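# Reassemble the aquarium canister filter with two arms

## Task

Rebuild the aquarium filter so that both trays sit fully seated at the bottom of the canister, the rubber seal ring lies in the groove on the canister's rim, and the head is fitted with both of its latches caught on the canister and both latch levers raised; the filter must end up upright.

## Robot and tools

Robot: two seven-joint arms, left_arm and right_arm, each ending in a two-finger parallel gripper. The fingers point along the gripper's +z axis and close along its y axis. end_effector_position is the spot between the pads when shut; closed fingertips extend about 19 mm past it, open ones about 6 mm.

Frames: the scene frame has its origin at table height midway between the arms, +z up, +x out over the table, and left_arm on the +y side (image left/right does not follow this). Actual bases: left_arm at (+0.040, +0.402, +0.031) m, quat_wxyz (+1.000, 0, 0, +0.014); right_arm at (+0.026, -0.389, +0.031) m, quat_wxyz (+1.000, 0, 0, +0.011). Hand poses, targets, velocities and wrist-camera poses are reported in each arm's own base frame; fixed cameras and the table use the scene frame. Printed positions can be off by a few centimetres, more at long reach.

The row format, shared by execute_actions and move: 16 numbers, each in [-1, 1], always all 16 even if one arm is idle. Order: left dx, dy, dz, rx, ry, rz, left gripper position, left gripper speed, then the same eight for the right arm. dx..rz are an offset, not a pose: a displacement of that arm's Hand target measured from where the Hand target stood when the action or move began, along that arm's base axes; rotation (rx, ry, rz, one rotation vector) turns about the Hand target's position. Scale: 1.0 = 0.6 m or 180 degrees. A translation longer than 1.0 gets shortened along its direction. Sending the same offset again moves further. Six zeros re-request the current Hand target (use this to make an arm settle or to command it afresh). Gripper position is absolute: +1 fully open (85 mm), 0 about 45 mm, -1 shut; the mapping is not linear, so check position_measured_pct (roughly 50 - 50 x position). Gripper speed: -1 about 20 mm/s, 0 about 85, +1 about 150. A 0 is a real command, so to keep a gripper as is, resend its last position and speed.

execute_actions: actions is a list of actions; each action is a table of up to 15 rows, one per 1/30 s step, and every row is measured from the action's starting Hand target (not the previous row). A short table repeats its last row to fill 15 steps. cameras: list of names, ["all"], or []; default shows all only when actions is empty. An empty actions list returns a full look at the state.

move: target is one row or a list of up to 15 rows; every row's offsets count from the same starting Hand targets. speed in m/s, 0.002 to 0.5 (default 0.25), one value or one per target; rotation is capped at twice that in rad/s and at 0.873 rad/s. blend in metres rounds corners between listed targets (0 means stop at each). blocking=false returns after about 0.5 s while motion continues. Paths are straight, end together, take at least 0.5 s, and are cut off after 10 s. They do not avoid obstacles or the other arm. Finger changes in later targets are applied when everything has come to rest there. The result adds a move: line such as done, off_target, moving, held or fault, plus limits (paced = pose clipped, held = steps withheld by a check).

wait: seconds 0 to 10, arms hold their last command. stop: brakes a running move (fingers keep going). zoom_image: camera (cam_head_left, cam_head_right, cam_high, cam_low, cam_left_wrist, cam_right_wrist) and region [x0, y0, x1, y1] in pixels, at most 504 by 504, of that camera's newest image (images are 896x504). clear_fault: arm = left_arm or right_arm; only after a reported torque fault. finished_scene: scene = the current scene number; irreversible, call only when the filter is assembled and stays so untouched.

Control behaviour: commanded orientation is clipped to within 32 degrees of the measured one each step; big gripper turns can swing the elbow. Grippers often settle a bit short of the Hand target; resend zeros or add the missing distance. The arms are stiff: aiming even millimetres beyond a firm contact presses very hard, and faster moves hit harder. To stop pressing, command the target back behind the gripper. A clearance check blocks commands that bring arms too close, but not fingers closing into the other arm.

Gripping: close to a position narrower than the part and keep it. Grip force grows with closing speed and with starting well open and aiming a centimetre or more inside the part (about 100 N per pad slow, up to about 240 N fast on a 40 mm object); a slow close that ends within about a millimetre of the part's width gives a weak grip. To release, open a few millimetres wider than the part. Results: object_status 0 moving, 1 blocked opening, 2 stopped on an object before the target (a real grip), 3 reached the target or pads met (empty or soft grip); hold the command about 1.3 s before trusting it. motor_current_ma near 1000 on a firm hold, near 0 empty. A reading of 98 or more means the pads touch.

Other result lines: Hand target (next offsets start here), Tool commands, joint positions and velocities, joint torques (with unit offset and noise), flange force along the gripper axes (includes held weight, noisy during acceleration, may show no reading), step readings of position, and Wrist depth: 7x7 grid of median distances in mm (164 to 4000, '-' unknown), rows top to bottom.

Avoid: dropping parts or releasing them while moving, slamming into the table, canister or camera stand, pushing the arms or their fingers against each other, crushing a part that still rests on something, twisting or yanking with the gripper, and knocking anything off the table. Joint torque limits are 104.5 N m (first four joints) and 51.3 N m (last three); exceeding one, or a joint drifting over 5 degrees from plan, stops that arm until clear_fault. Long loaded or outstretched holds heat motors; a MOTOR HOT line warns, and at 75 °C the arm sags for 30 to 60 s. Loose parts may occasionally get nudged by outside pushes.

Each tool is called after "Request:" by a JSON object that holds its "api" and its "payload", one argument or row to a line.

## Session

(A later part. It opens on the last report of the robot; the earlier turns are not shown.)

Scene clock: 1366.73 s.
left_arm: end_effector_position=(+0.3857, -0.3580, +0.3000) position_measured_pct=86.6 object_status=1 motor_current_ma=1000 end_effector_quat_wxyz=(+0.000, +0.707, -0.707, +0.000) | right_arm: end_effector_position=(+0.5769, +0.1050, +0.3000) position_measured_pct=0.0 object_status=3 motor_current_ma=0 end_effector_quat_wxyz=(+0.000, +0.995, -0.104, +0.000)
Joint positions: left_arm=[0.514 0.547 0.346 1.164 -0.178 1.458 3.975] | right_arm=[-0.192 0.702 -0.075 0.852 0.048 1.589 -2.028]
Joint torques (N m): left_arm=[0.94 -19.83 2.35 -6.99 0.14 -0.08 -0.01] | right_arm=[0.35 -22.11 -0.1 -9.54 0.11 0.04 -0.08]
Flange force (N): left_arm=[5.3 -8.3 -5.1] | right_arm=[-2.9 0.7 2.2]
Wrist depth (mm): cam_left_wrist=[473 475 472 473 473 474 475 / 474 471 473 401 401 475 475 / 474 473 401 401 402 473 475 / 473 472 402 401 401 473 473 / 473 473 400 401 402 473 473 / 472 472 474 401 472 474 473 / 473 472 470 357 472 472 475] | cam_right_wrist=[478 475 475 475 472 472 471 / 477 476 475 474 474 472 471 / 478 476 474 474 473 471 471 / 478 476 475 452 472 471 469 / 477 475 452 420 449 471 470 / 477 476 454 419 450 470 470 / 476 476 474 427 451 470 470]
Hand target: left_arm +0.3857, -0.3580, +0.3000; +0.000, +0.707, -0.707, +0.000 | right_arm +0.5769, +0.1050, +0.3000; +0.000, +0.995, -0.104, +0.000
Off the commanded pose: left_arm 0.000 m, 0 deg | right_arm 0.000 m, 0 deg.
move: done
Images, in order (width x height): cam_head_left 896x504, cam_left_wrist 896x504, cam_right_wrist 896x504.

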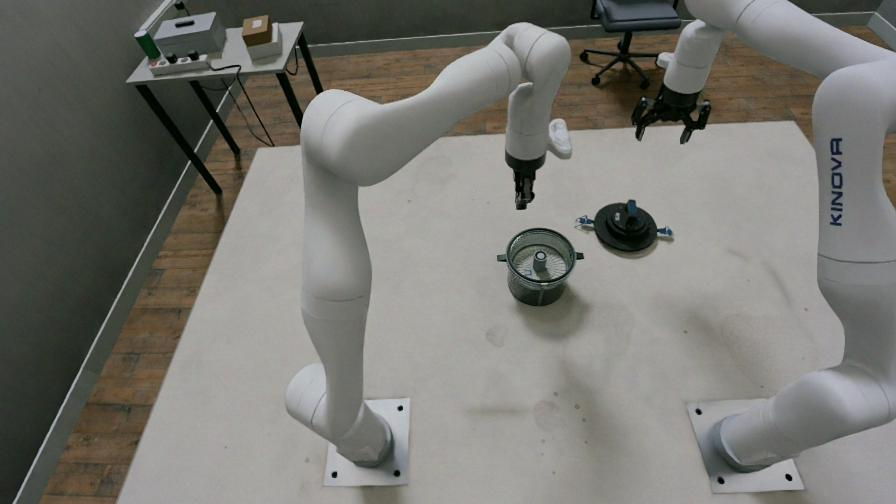

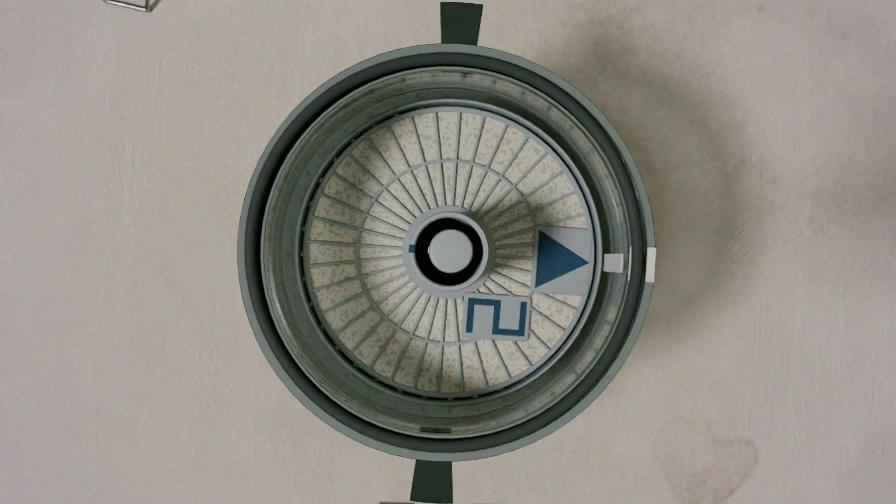

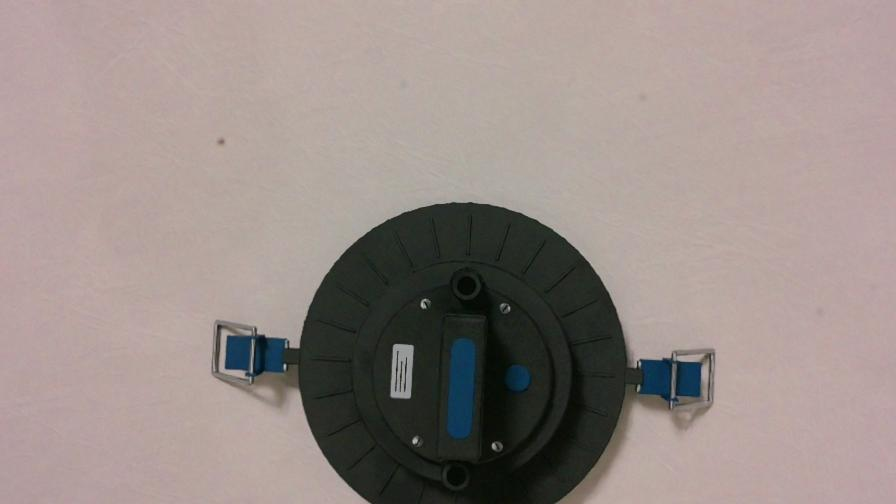

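Request:
{"api": "move", "payload": {
  "target": [0,0,0,0,0,0,-0.72,-1,0,0,-0.2667,0,0,-0.0139,1,0],
  "speed": 0.15,
  "cameras": ["cam_right_wrist","cam_high","cam_low"]
}}

Request:
{"api": "zoom_image", "payload": {
  "camera": "cam_low",
  "region": [210, 140, 340, 260]
}}

Request:
{"api": "zoom_image", "payload": {
  "camera": "cam_high",
  "region": [290, 180, 440, 330]
}}

Scene clock: 1434.50 s.
left_arm: end_effector_position=(+0.3857, -0.3580, +0.3000) position_measured_pct=86.6 object_status=1 motor_current_ma=1000 end_effector_quat_wxyz=(+0.000, +0.707, -0.707, +0.000) | right_arm: end_effector_position=(+0.5769, +0.1050, +0.1400) position_measured_pct=0.0 object_status=3 motor_current_ma=0 end_effector_quat_wxyz=(+0.000, +0.992, -0.126, +0.000)
Joint positions: left_arm=[0.514 0.547 0.346 1.164 -0.178 1.458 3.975] | right_arm=[-0.186 0.792 -0.073 1.201 0.057 1.15 -2.083]
Joint torques (N m): left_arm=[0.96 -19.85 2.32 -7.08 0.15 -0.1 -0.02] | right_arm=[0.36 -22.58 -0.1 -9 0.12 0.04 -0.05]
Flange force (N): left_arm=[5.0 -8.1 -4.9] | right_arm=[-3.6 1.1 1.5]
Wrist depth (mm): cam_left_wrist=[473 474 473 473 473 474 474 / 472 473 472 404 402 475 474 / 474 474 400 402 402 474 474 / 473 474 403 401 399 474 475 / 473 472 402 401 399 475 473 / 470 473 473 402 474 474 475 / 471 472 471 357 473 473 473] | cam_right_wrist=[317 316 315 315 314 313 312 / 317 316 315 314 313 313 312 / 317 316 316 314 313 312 312 / 317 316 293 292 291 313 312 / 317 316 292 248 268 312 311 / 317 296 261 218 260 291 312 / 316 296 261 218 260 291 311]
Hand target: left_arm +0.3857, -0.3580, +0.3000; +0.000, +0.707, -0.707, +0.000 | right_arm +0.5769, +0.1050, +0.1399; +0.000, +0.992, -0.126, +0.000
Off the commanded pose: left_arm 0.000 m, 0 deg | right_arm 0.000 m, 0 deg.
move: done
Images, in order (width x height): cam_high 896x504, cam_low 896x504, cam_right_wrist 896x504.

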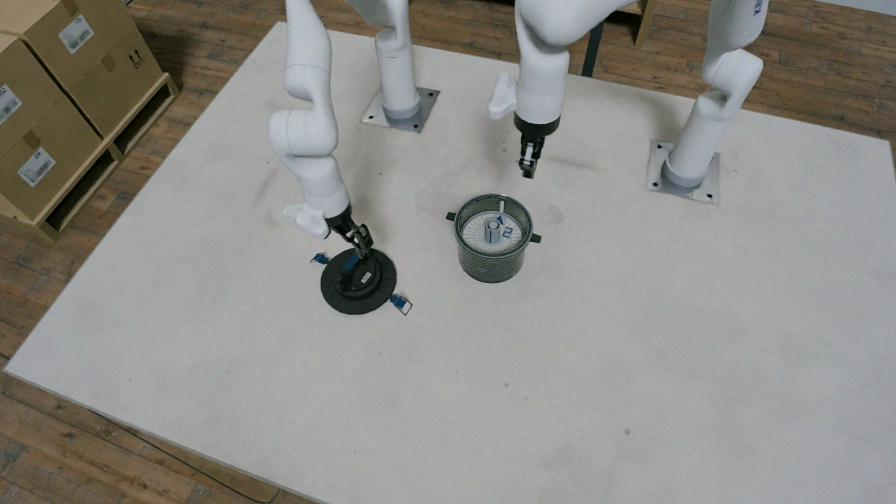

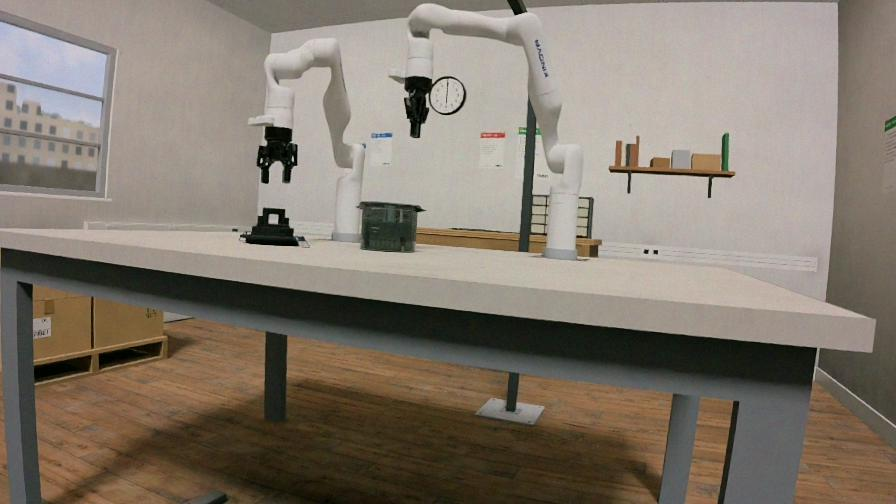

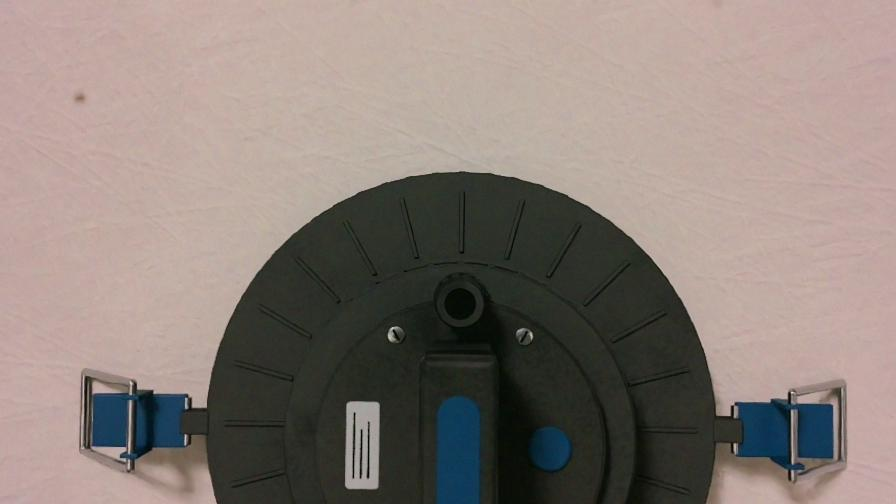

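Scaled by 3.877 from the camera's 896x504 image, which has a finer 1280x720 frame.

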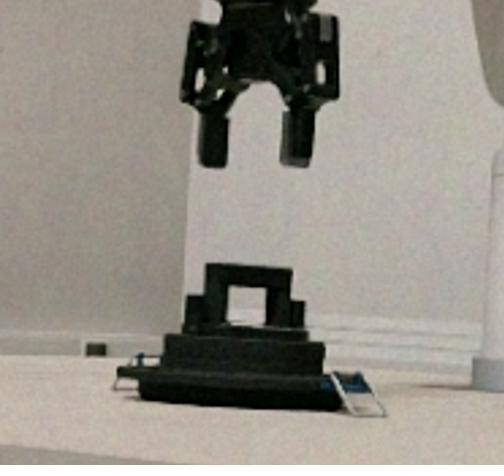

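Scaled by 3.360 from the camera's 896x504 image, which has a finer 1280x720 frame.

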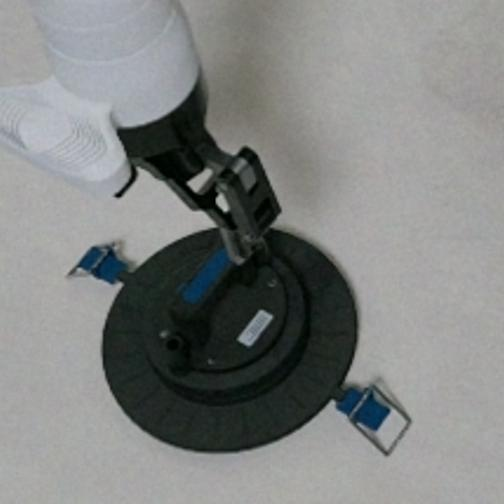

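Request:
{"api": "move", "payload": {
  "target": [0,0,0,0,0,0,-0.72,-1,0,0.0017,-0.15,0,0,0,1,0],
  "speed": 0.08
}}

Request:
{"api": "move", "payload": {
  "target": [0,0,0,0,0,0,-0.72,-1,0,0,0,0,0,0,-0.85,-1],
  "cameras": ["cam_right_wrist","cam_low"]
}}

Request:
{"api": "wait", "payload": {
  "seconds": 0.5
}}

Scene clock: 1450.50 s.
left_arm: end_effector_position=(+0.3857, -0.3580, +0.3000) position_measured_pct=86.6 object_status=1 motor_current_ma=1000 end_effector_quat_wxyz=(+0.000, +0.707, -0.707, +0.000) | right_arm: end_effector_position=(+0.5769, +0.1060, +0.0500) position_measured_pct=0.0 object_status=3 motor_current_ma=0 end_effector_quat_wxyz=(+0.000, +0.992, -0.126, +0.000)
Joint positions: left_arm=[0.514 0.547 0.346 1.164 -0.178 1.458 3.975] | right_arm=[-0.188 0.905 -0.071 1.288 0.068 0.951 -2.094]
Joint torques (N m): left_arm=[0.98 -19.83 2.34 -7.05 0.15 -0.08 -0.03] | right_arm=[0.32 -23.2 -0.17 -7.99 0.11 -0.02 -0.08]
Flange force (N): left_arm=[5.0 -8.1 -4.9] | right_arm=[-2.9 0.8 0.7]
Wrist depth (mm): cam_left_wrist=[473 475 474 474 475 475 474 / 473 473 473 402 400 474 476 / 473 475 400 402 402 474 475 / 472 475 402 402 400 474 475 / 473 473 402 402 400 473 474 / 474 473 474 402 475 473 474 / 472 472 473 358 472 472 472] | cam_right_wrist=[226 226 225 225 224 223 223 / 226 226 225 225 224 224 223 / 227 226 203 203 202 223 223 / 226 204 203 202 202 202 223 / 226 204 179 - 178 201 223 / 226 204 171 171 170 201 222 / 206 203 171 - 170 178 201]
Hand target: left_arm +0.3857, -0.3580, +0.3000; +0.000, +0.707, -0.707, +0.000 | right_arm +0.5769, +0.1060, +0.0499; +0.000, +0.992, -0.126, +0.000
Off the commanded pose: left_arm 0.000 m, 0 deg | right_arm 0.000 m, 0 deg.
move: done

Scene clock: 1454.33 s.
left_arm: end_effector_position=(+0.3857, -0.3580, +0.3000) position_measured_pct=86.6 object_status=1 motor_current_ma=1000 end_effector_quat_wxyz=(+0.000, +0.707, -0.707, +0.000) | right_arm: end_effector_position=(+0.5769, +0.1061, +0.0499) position_measured_pct=77.5 object_status=0 motor_current_ma=1000 end_effector_quat_wxyz=(+0.000, +0.992, -0.126, +0.000)
Joint positions: left_arm=[0.514 0.547 0.346 1.164 -0.178 1.458 3.975] | right_arm=[-0.188 0.905 -0.071 1.288 0.068 0.95 -2.094]
Joint torques (N m): left_arm=[0.93 -19.86 2.36 -7.07 0.14 -0.09 -0.06] | right_arm=[1.63 -20.6 1 -7.09 0.49 0.02 -0.24]
Flange force (N): left_arm=[5.2 -8.0 -4.8] | right_arm=[-4.7 -0.5 -3.6]
Wrist depth (mm): cam_left_wrist=[472 473 471 474 475 475 475 / 473 473 473 402 400 474 474 / 473 474 402 402 401 474 474 / 471 473 401 403 401 474 475 / 471 472 401 401 401 474 473 / 473 472 473 402 473 472 473 / 472 472 471 357 472 474 473] | cam_right_wrist=[227 226 225 225 224 224 223 / 227 226 225 225 224 224 223 / 226 226 203 203 202 224 223 / 227 204 203 202 202 202 223 / 226 204 179 - 178 202 223 / 226 204 171 171 170 201 223 / 206 204 171 - 170 178 201]
Hand target: left_arm +0.3857, -0.3580, +0.3000; +0.000, +0.707, -0.707, +0.000 | right_arm +0.5769, +0.1061, +0.0499; +0.000, +0.992, -0.126, +0.000
Off the commanded pose: left_arm 0.000 m, 0 deg | right_arm 0.000 m, 0 deg.
move: done
Images, in order (width x height): cam_low 896x504, cam_right_wrist 896x504.

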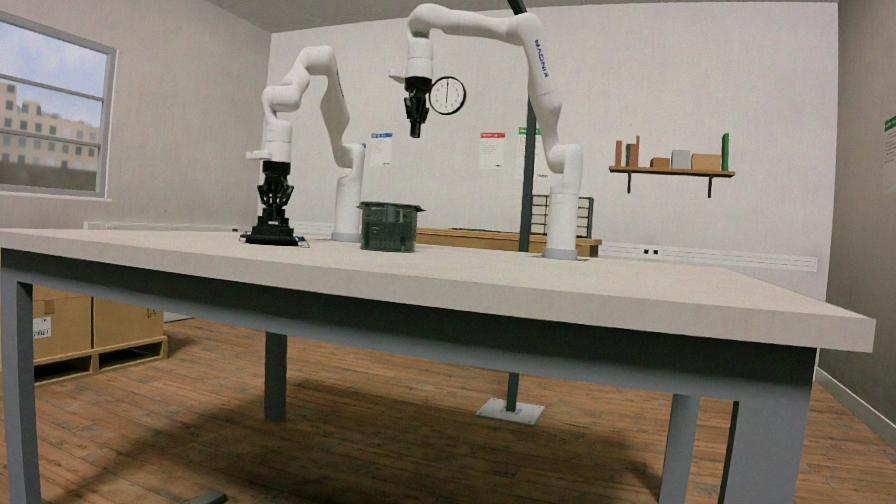

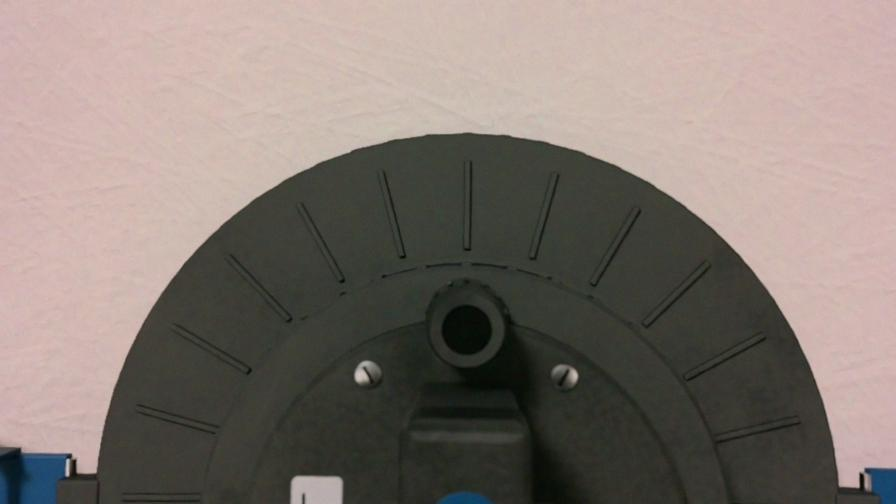

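Scene clock: 1454.83 s.
left_arm: end_effector_position=(+0.3857, -0.3580, +0.3000) position_measured_pct=86.6 object_status=1 motor_current_ma=1000 end_effector_quat_wxyz=(+0.000, +0.707, -0.707, +0.000) | right_arm: end_effector_position=(+0.5769, +0.1060, +0.0499) position_measured_pct=77.5 object_status=2 motor_current_ma=1000 end_effector_quat_wxyz=(+0.000, +0.992, -0.126, +0.000)
Joint positions: left_arm=[0.514 0.547 0.346 1.164 -0.178 1.458 3.975] | right_arm=[-0.188 0.905 -0.071 1.288 0.068 0.95 -2.094]
Joint torques (N m): left_arm=[0.93 -19.86 2.35 -7.05 0.14 -0.08 -0.02] | right_arm=[1.93 -20.53 1.28 -7.04 0.64 0.02 -0.26]
Flange force (N): left_arm=[5.2 -8.2 -4.9] | right_arm=[-4.8 -1.0 -3.7]
Wrist depth (mm): cam_left_wrist=[474 473 473 475 474 474 475 / 473 474 472 402 400 476 475 / 472 474 401 402 401 473 476 / 471 474 401 403 400 473 472 / 472 473 402 401 401 472 472 / 472 471 472 402 474 473 473 / 470 471 471 357 473 473 474] | cam_right_wrist=[226 226 225 225 224 224 223 / 227 226 226 225 224 224 223 / 227 226 203 203 202 223 223 / 226 204 203 202 202 202 223 / 226 204 179 - 178 202 223 / 226 204 171 171 170 201 223 / 206 204 171 - 170 178 201]
Hand target: left_arm +0.3857, -0.3580, +0.3000; +0.000, +0.707, -0.707, +0.000 | right_arm +0.5769, +0.1061, +0.0499; +0.000, +0.992, -0.126, +0.000
Tool commands: left_gripper/position=-0.72 left_gripper/speed=-1.0 right_gripper/position=-0.85 right_gripper/speed=-1.0
Off the commanded pose: left_arm 0.000 m, 0 deg | right_arm 0.000 m, 0 deg.
wait: 0.50 s; at rest by 0.17 s

Request:
{"api": "move", "payload": {
  "target": [0,0,0,0,0,0,-0.72,-1,0,0,0.3333,0,0,0,-0.85,-1],
  "speed": 0.1,
  "cameras": ["cam_right_wrist","cam_low","cam_head_left","cam_high"]
}}

Request:
{"api": "zoom_image", "payload": {
  "camera": "cam_low",
  "region": [210, 100, 340, 220]
}}

Request:
{"api": "zoom_image", "payload": {
  "camera": "cam_head_left",
  "region": [560, 120, 700, 250]
}}

Request:
{"api": "zoom_image", "payload": {
  "camera": "cam_high",
  "region": [270, 160, 430, 320]
}}

Scene clock: 1464.20 s.
left_arm: end_effector_position=(+0.3857, -0.3580, +0.3000) position_measured_pct=86.6 object_status=1 motor_current_ma=1000 end_effector_quat_wxyz=(+0.000, +0.707, -0.707, +0.000) | right_arm: end_effector_position=(+0.5769, +0.1060, +0.2500) position_measured_pct=77.5 object_status=2 motor_current_ma=1000 end_effector_quat_wxyz=(+0.000, +0.992, -0.126, +0.000)
Joint positions: left_arm=[0.514 0.547 0.346 1.164 -0.178 1.458 3.975] | right_arm=[-0.193 0.711 -0.07 0.994 0.046 1.437 -2.075]
Joint torques (N m): left_arm=[0.97 -19.88 2.35 -7.05 0.15 -0.09 -0.03] | right_arm=[0.39 -27.17 -0.12 -11.75 0.06 0.29 -0.07]
Flange force (N): left_arm=[5.2 -8.2 -4.9] | right_arm=[-1.4 0.1 10.1]
Wrist depth (mm): cam_left_wrist=[475 474 473 474 475 475 475 / 472 472 475 402 399 475 473 / 472 473 400 402 402 474 472 / 473 473 401 401 400 475 474 / 473 474 402 401 401 473 473 / 473 472 473 401 473 475 472 / 471 470 473 356 472 473 472] | cam_right_wrist=[427 426 425 424 422 421 420 / 427 425 425 423 422 420 421 / 427 426 203 203 202 420 420 / 427 204 203 202 202 202 420 / 426 203 179 - 178 201 419 / 427 204 171 171 170 201 201 / 204 204 171 - 170 178 201]
Hand target: left_arm +0.3857, -0.3580, +0.3000; +0.000, +0.707, -0.707, +0.000 | right_arm +0.5769, +0.1060, +0.2499; +0.000, +0.992, -0.126, +0.000
Off the commanded pose: left_arm 0.000 m, 0 deg | right_arm 0.000 m, 0 deg.
move: done
Images, in order (width x height): cam_head_left 896x504, cam_high 896x504, cam_low 896x504, cam_right_wrist 896x504.

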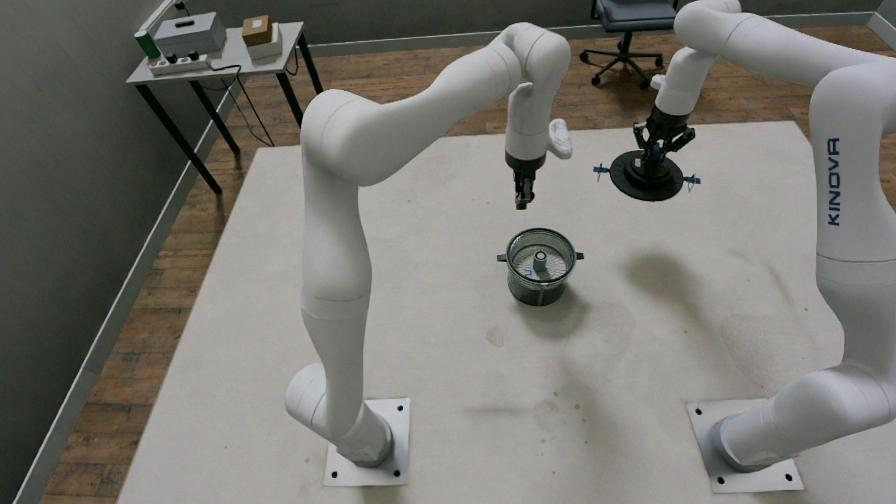

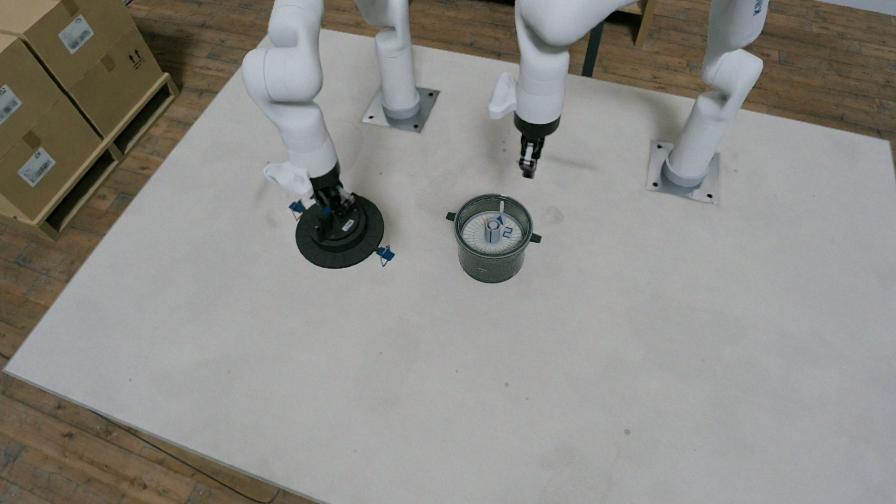

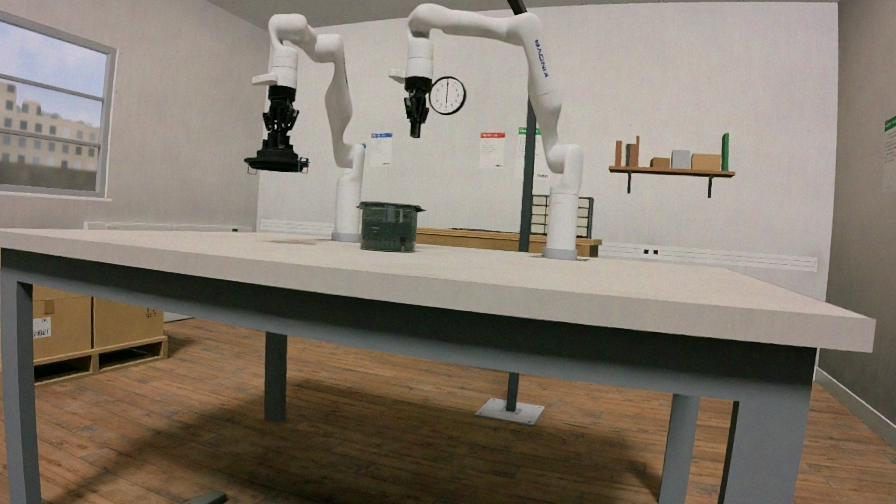

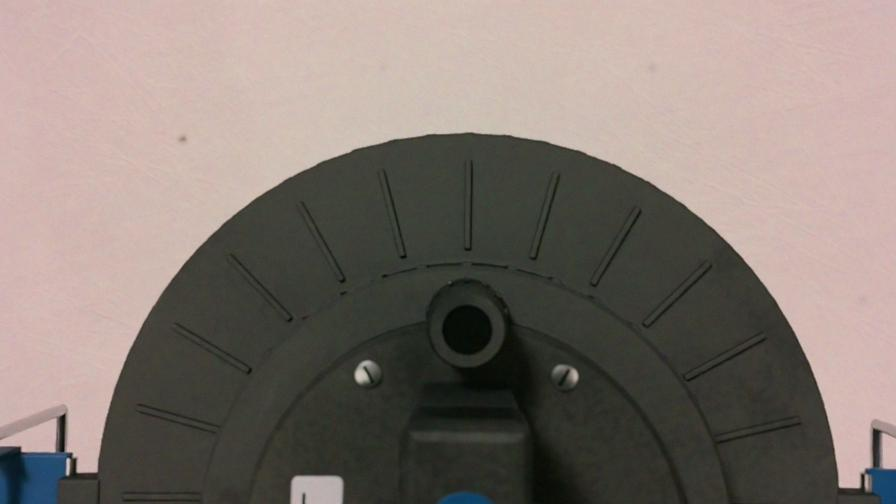

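Scaled by 3.877 from the camera's 896x504 image, which has a finer 1280x720 frame.

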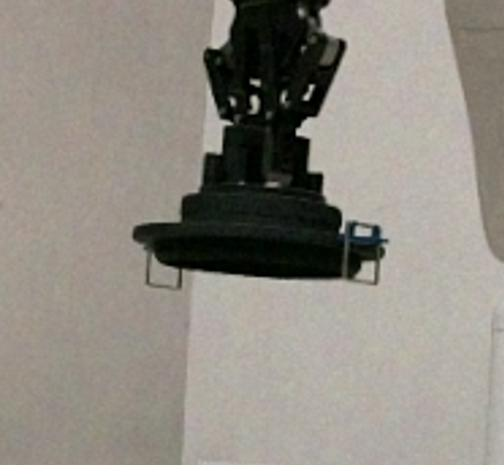

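Scaled by 3.600 from the camera's 896x504 image, which has a finer 1280x720 frame.

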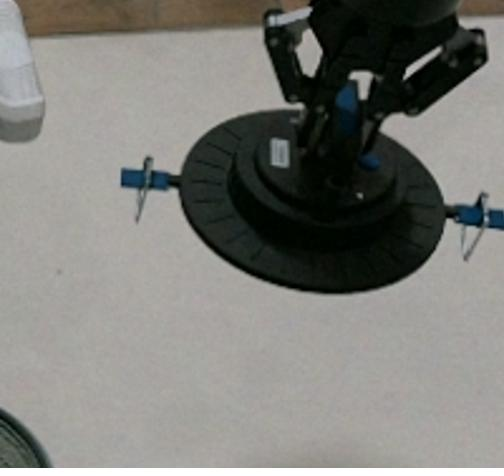

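Scaled by 3.150 from the camera's 896x504 image, which has a finer 1280x720 frame.

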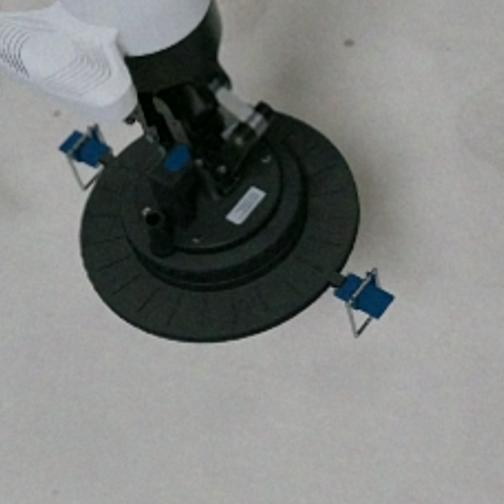

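Request:
{"api": "move", "payload": {
  "target": [0.0097,0.25,-0.1833,-0.5,0,0,-1,-1,0,0,0,0,0,0,-0.85,-1],
  "speed": 0.2,
  "cameras": ["cam_left_wrist","cam_head_left","cam_low"]
}}

Scene clock: 1516.73 s.
left_arm: end_effector_position=(+0.3915, -0.2080, +0.1901) position_measured_pct=98.7 object_status=3 motor_current_ma=980 end_effector_quat_wxyz=(+0.500, +0.500, -0.500, +0.500) | right_arm: end_effector_position=(+0.5769, +0.1061, +0.2499) position_measured_pct=77.5 object_status=2 motor_current_ma=1000 end_effector_quat_wxyz=(+0.000, +0.992, -0.126, +0.000)
Joint positions: left_arm=[-0.831 1.247 0.764 1.993 0.898 0.98 2.001] | right_arm=[-0.193 0.711 -0.07 0.994 0.046 1.437 -2.075]
Joint torques (N m): left_arm=[0.96 -16.52 8.26 2.75 1.13 2.67 -0.03] | right_arm=[0.39 -27.18 -0.15 -12.12 0.12 0.18 -0.08]
Flange force (N): left_arm=[-3.7 -4.4 -3.4] | right_arm=[-3.0 0.8 10.7]
Wrist depth (mm): cam_left_wrist=[3234 595 3266 3250 3266 718 675 / 3349 593 3282 3299 3266 3203 705 / 3349 604 3266 3282 3332 3266 741 / 3250 629 3234 3282 3250 3250 3315 / 3299 571 591 3332 3172 3219 3250 / 3332 3349 3282 3250 2351 2621 2343 / 1036 1052 1076 1176 1197 1122 1041] | cam_right_wrist=[427 426 425 423 423 421 420 / 426 426 424 423 423 421 421 / 427 426 204 203 202 420 420 / 427 204 203 202 202 202 421 / 426 204 179 - 178 201 419 / 426 204 171 171 170 201 201 / 204 204 171 - 170 178 201]
Hand target: left_arm +0.3915, -0.2080, +0.1900; +0.500, +0.500, -0.500, +0.500 | right_arm +0.5769, +0.1061, +0.2499; +0.000, +0.992, -0.126, +0.000
Off the commanded pose: left_arm 0.000 m, 0 deg | right_arm 0.000 m, 0 deg.
move: done
Images, in order (width x height): cam_head_left 896x504, cam_low 896x504, cam_left_wrist 896x504.

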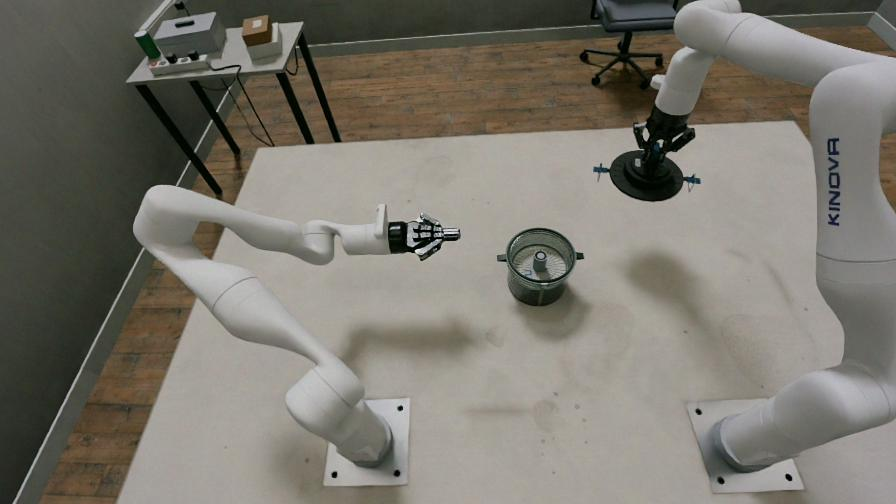

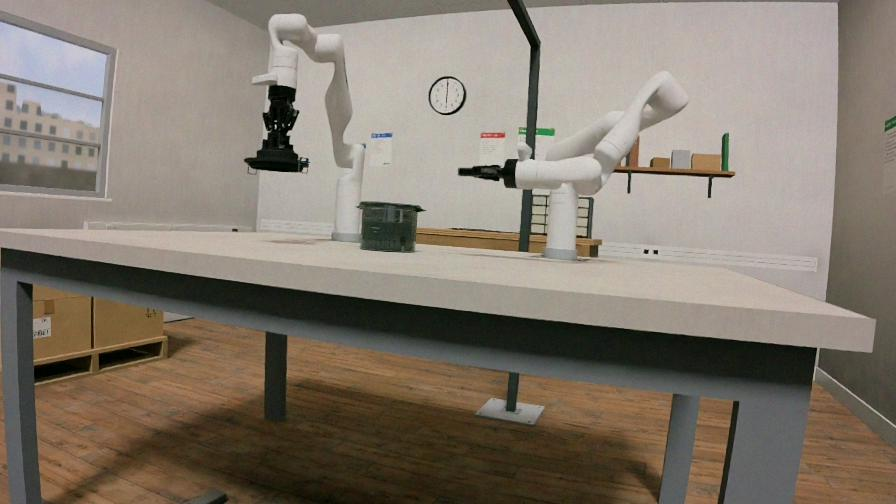

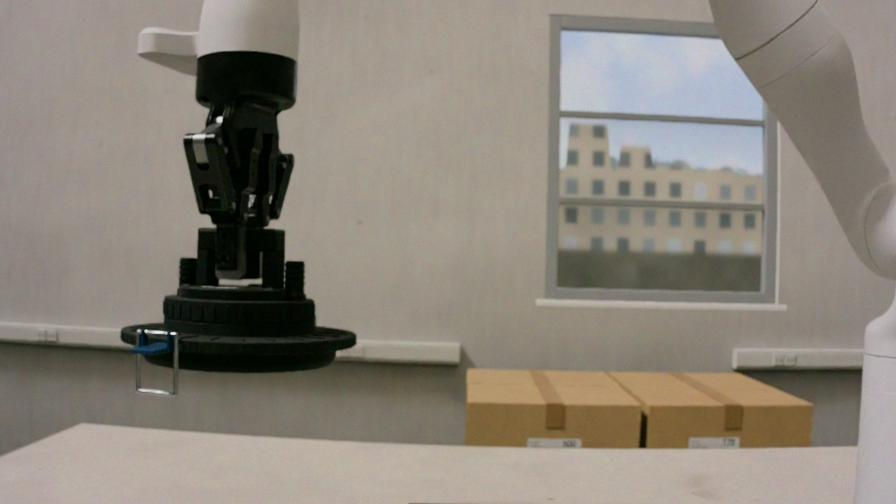

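Request:
{"api": "move", "payload": {
  "target": [0,0,-0.1167,0,0,0,-1,-1,-0.2607,0.4497,-0.05,0,0,0.0633,-0.85,-1],
  "speed": 0.15,
  "cameras": ["cam_left_wrist","cam_right_wrist","cam_head_left","cam_low"]
}}

Scene clock: 1525.47 s.
left_arm: end_effector_position=(+0.3916, -0.2080, +0.1200) position_measured_pct=98.7 object_status=3 motor_current_ma=980 end_effector_quat_wxyz=(+0.500, +0.500, -0.500, +0.500) | right_arm: end_effector_position=(+0.4205, +0.3758, +0.2199) position_measured_pct=77.5 object_status=2 motor_current_ma=1000 end_effector_quat_wxyz=(+0.000, +1.000, -0.027, +0.000)
Joint positions: left_arm=[-0.803 1.405 0.69 1.917 0.84 0.964 1.921] | right_arm=[-0.696 0.671 -0.151 1.17 0.097 1.307 -2.464]
Joint torques (N m): left_arm=[0.94 -16.64 8.35 4.25 0.93 2.8 -0.01] | right_arm=[0 -26.07 -0.74 -11.88 0.09 0.18 -0.04]
Flange force (N): left_arm=[-3.9 -4.4 -3.4] | right_arm=[-2.2 2.3 10.7]
Wrist depth (mm): cam_left_wrist=[3332 3299 3250 318 3266 3349 667 / 3250 3234 3366 345 3234 3234 721 / 3332 3234 3250 348 347 3142 3234 / 3299 3315 330 303 322 3188 3172 / 3366 3332 305 246 287 3219 3315 / 1143 1167 1075 289 1109 2335 1151 / 781 800 755 354 784 856 742] | cam_right_wrist=[397 396 394 394 393 393 391 / 397 396 395 393 393 392 391 / 396 396 204 203 202 392 392 / 396 204 203 202 202 202 391 / 397 204 179 - 178 201 391 / 235 204 171 171 170 201 201 / 206 204 171 - 170 178 201]
Hand target: left_arm +0.3916, -0.2080, +0.1200; +0.500, +0.500, -0.500, +0.500 | right_arm +0.4205, +0.3759, +0.2199; +0.000, +1.000, -0.027, +0.000
Off the commanded pose: left_arm 0.000 m, 0 deg | right_arm 0.000 m, 0 deg.
move: done
Images, in order (width x height): cam_head_left 896x504, cam_low 896x504, cam_left_wrist 896x504, cam_right_wrist 896x504.

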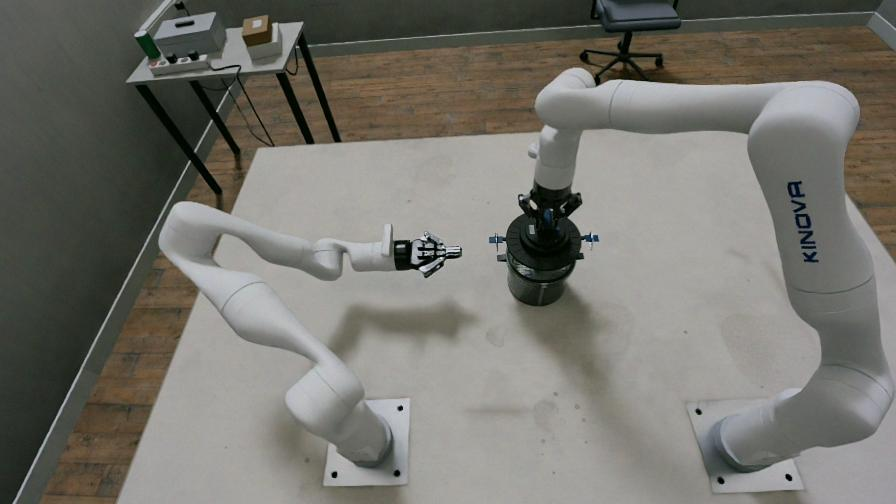

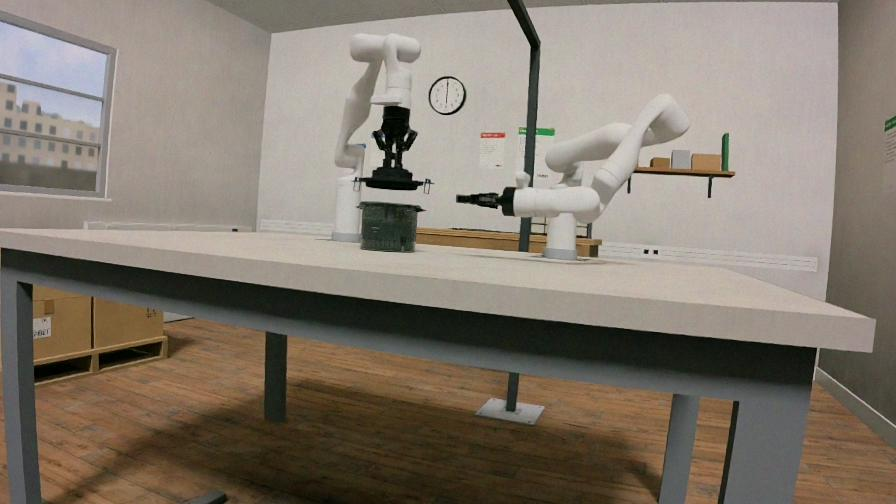

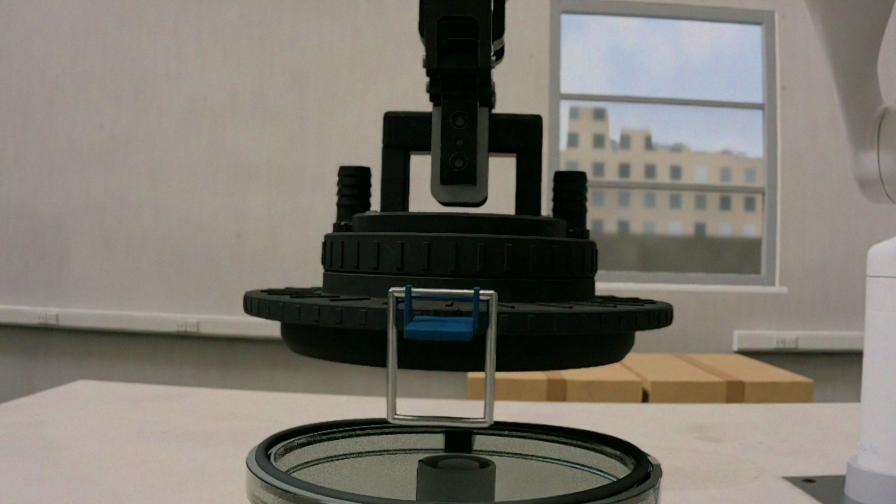

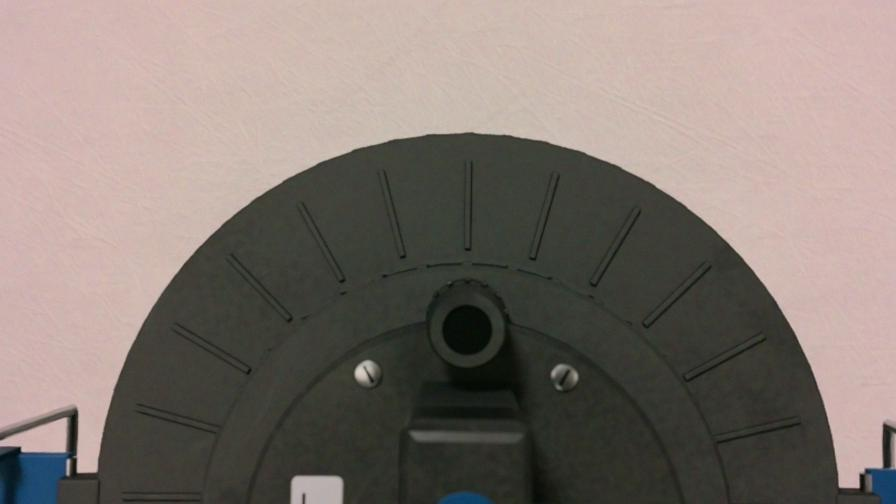

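Request:
{"api": "zoom_image", "payload": {
  "camera": "cam_left_wrist",
  "region": [230, 380, 680, 504]
}}

Request:
{"api": "zoom_image", "payload": {
  "camera": "cam_left_wrist",
  "region": [240, 270, 680, 450]
}}

Scaled by 1.120 from the camera's 896x504 image, which has a finer 1280x720 frame.

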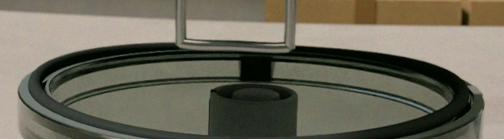

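Scaled by 1.145 from the camera's 896x504 image, which has a finer 1280x720 frame.

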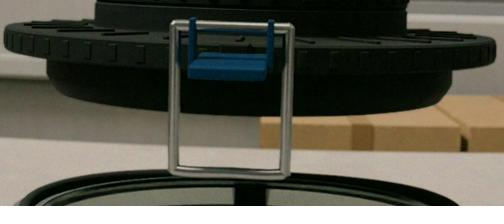

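Request:
{"api": "move", "payload": {
  "target": [0,0,-0.125,0,0,0,-1,-1,0,0,0,0,0,0,-0.85,-1],
  "speed": 0.15,
  "cameras": ["cam_left_wrist"]
}}

Request:
{"api": "zoom_image", "payload": {
  "camera": "cam_left_wrist",
  "region": [200, 150, 700, 400]
}}

Scene clock: 1539.70 s.
left_arm: end_effector_position=(+0.3915, -0.2080, +0.0451) position_measured_pct=98.7 object_status=3 motor_current_ma=980 end_effector_quat_wxyz=(+0.500, +0.500, -0.500, +0.500) | right_arm: end_effector_position=(+0.4205, +0.3759, +0.2199) position_measured_pct=77.5 object_status=2 motor_current_ma=1000 end_effector_quat_wxyz=(+0.000, +1.000, -0.027, +0.000)
Joint positions: left_arm=[-0.776 1.565 0.62 1.797 0.78 0.979 1.864] | right_arm=[-0.696 0.671 -0.151 1.17 0.097 1.307 -2.464]
Joint torques (N m): left_arm=[0.97 -17.08 8.31 4.87 0.78 2.88 -0.04] | right_arm=[0.32 -26.09 -0.69 -11.74 0.1 0.18 -0.09]
Flange force (N): left_arm=[-4.4 -3.1 -2.9] | right_arm=[-2.0 1.4 10.4]
Wrist depth (mm): cam_left_wrist=[3349 3282 351 303 327 3282 722 / 3282 3266 297 275 288 3266 3234 / 3315 3299 3299 418 406 3203 3157 / 3349 3250 3332 3250 3266 3250 3219 / 3315 3299 3299 269 1263 2833 3219 / 742 756 375 339 385 933 755 / 476 518 302 286 295 554 525] | cam_right_wrist=[397 396 394 394 393 392 392 / 397 396 395 393 393 392 391 / 397 395 203 203 202 393 392 / 397 204 203 202 202 202 391 / 397 204 179 - 178 201 390 / 395 204 171 171 170 201 201 / 204 204 171 - 170 178 201]
Hand target: left_arm +0.3916, -0.2080, +0.0450; +0.500, +0.500, -0.500, +0.500 | right_arm +0.4205, +0.3759, +0.2199; +0.000, +1.000, -0.027, +0.000
Off the commanded pose: left_arm 0.000 m, 0 deg | right_arm 0.000 m, 0 deg.
move: done
Images, in order (width x height): cam_left_wrist 896x504.

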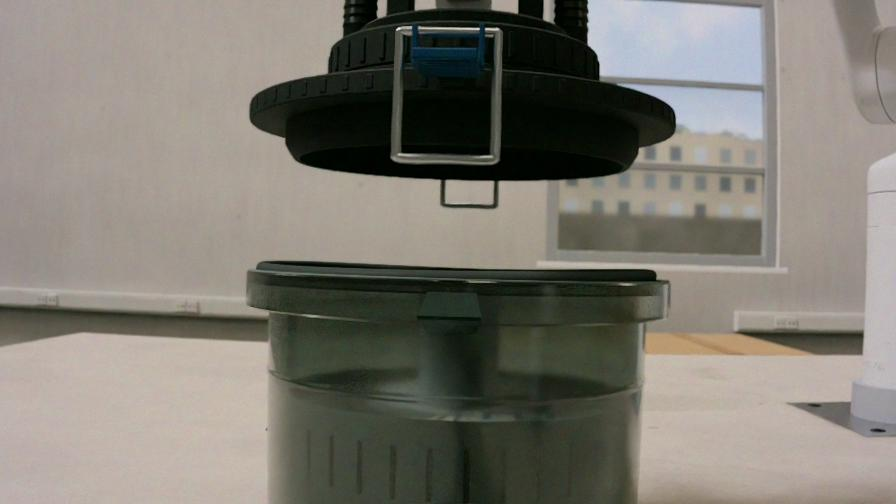

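Scaled by 1.008 from the camera's 896x504 image, which has a finer 1280x720 frame.

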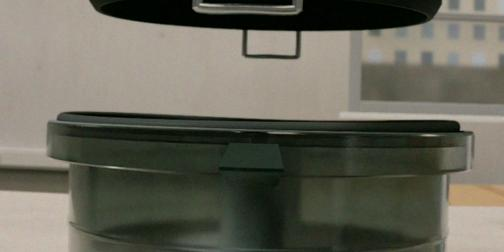

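Request:
{"api": "zoom_image", "payload": {
  "camera": "cam_left_wrist",
  "region": [235, 240, 385, 330]
}}

Request:
{"api": "zoom_image", "payload": {
  "camera": "cam_left_wrist",
  "region": [385, 240, 535, 330]
}}

Request:
{"api": "zoom_image", "payload": {
  "camera": "cam_left_wrist",
  "region": [535, 240, 685, 330]
}}

Scaled by 3.360 from the camera's 896x504 image, which has a finer 1280x720 frame.

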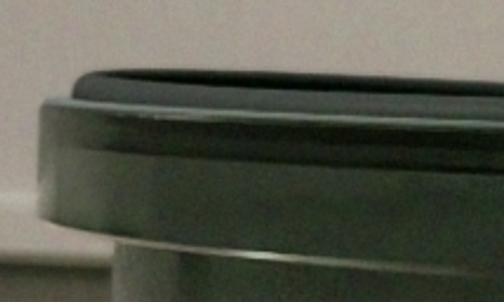

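Scaled by 3.360 from the camera's 896x504 image, which has a finer 1280x720 frame.

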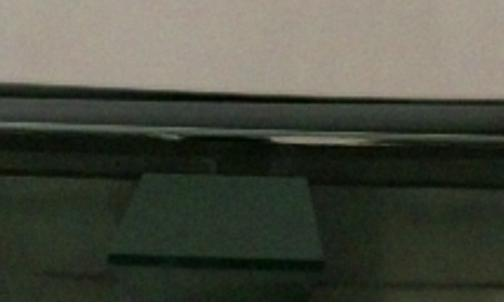

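Scaled by 3.360 from the camera's 896x504 image, which has a finer 1280x720 frame.

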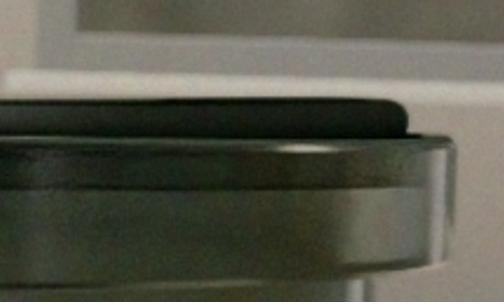

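Request:
{"api": "move", "payload": {
  "target": [0,0,0.025,0,0,0,-1,-1,0.0017,0,-0.0583,0,0,0.0039,-0.85,-1],
  "speed": 0.08,
  "cameras": ["cam_left_wrist","cam_right_wrist"]
}}

Request:
{"api": "zoom_image", "payload": {
  "camera": "cam_left_wrist",
  "region": [220, 160, 700, 420]
}}

Scene clock: 1583.00 s.
left_arm: end_effector_position=(+0.3915, -0.2080, +0.0600) position_measured_pct=98.7 object_status=3 motor_current_ma=980 end_effector_quat_wxyz=(+0.500, +0.500, -0.499, +0.500) | right_arm: end_effector_position=(+0.4215, +0.3759, +0.1850) position_measured_pct=77.5 object_status=2 motor_current_ma=1000 end_effector_quat_wxyz=(+0.000, +1.000, -0.021, +0.000)
Joint positions: left_arm=[-0.781 1.534 0.633 1.824 0.792 0.974 1.873] | right_arm=[-0.692 0.701 -0.153 1.231 0.105 1.217 -2.458]
Joint torques (N m): left_arm=[0.96 -16.87 8.28 4.93 0.82 2.82 -0.02] | right_arm=[0.36 -26.23 -0.82 -11.74 0.09 0.12 -0.07]
Flange force (N): left_arm=[-4.2 -3.9 -3.3] | right_arm=[-3.1 2.3 10.6]
Wrist depth (mm): cam_left_wrist=[3332 3282 3266 347 3266 3266 722 / 3266 3203 3266 346 348 3266 741 / 3250 3234 329 303 320 3219 3172 / 3332 3315 301 284 294 3188 3250 / 3349 3203 348 275 385 3157 3203 / 817 839 860 345 892 922 831 / 527 575 310 288 316 616 582] | cam_right_wrist=[362 361 360 359 358 358 356 / 362 361 360 359 359 357 356 / 362 361 203 203 202 357 357 / 362 204 203 202 202 202 356 / 361 204 179 - 178 202 356 / 361 204 171 171 170 201 201 / 204 204 171 - 170 178 201]
Hand target: left_arm +0.3915, -0.2080, +0.0600; +0.500, +0.500, -0.499, +0.500 | right_arm +0.4215, +0.3759, +0.1849; +0.000, +1.000, -0.021, +0.000
Off the commanded pose: left_arm 0.000 m, 0 deg | right_arm 0.000 m, 0 deg.
move: done
Images, in order (width x height): cam_left_wrist 896x504, cam_right_wrist 896x504.

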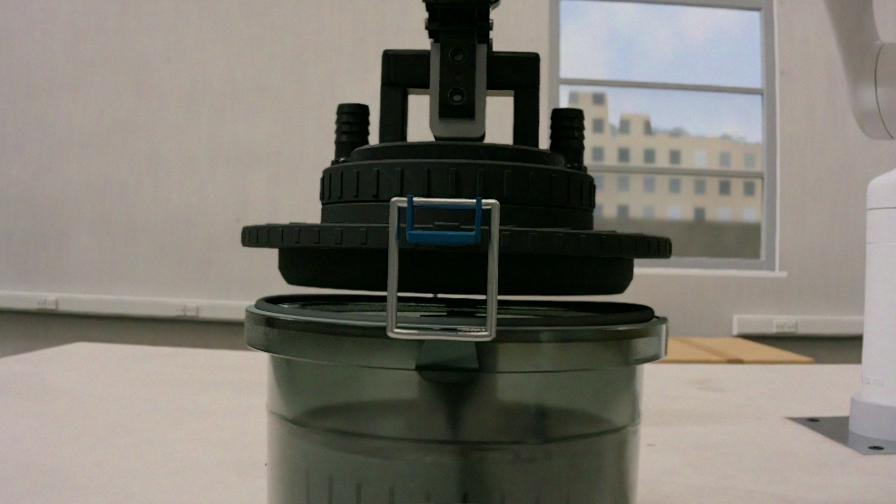

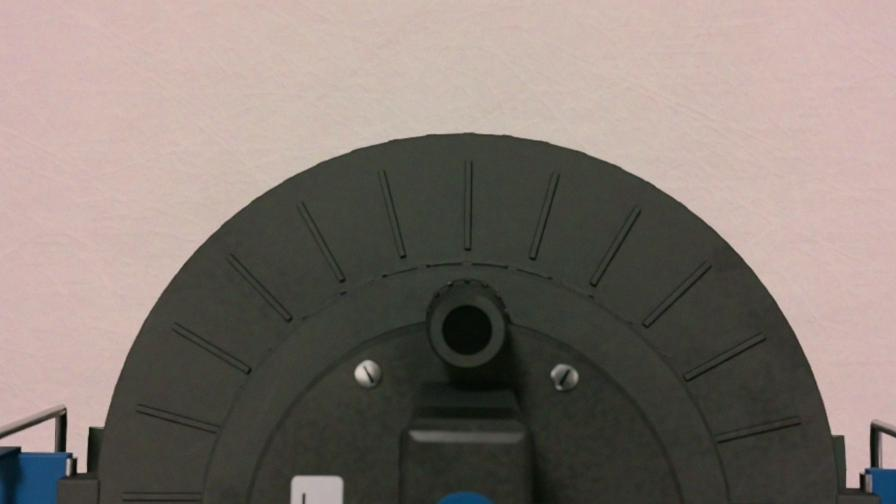

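Scaled by 1.050 from the camera's 896x504 image, which has a finer 1280x720 frame.

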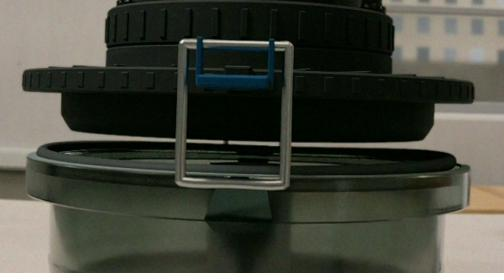

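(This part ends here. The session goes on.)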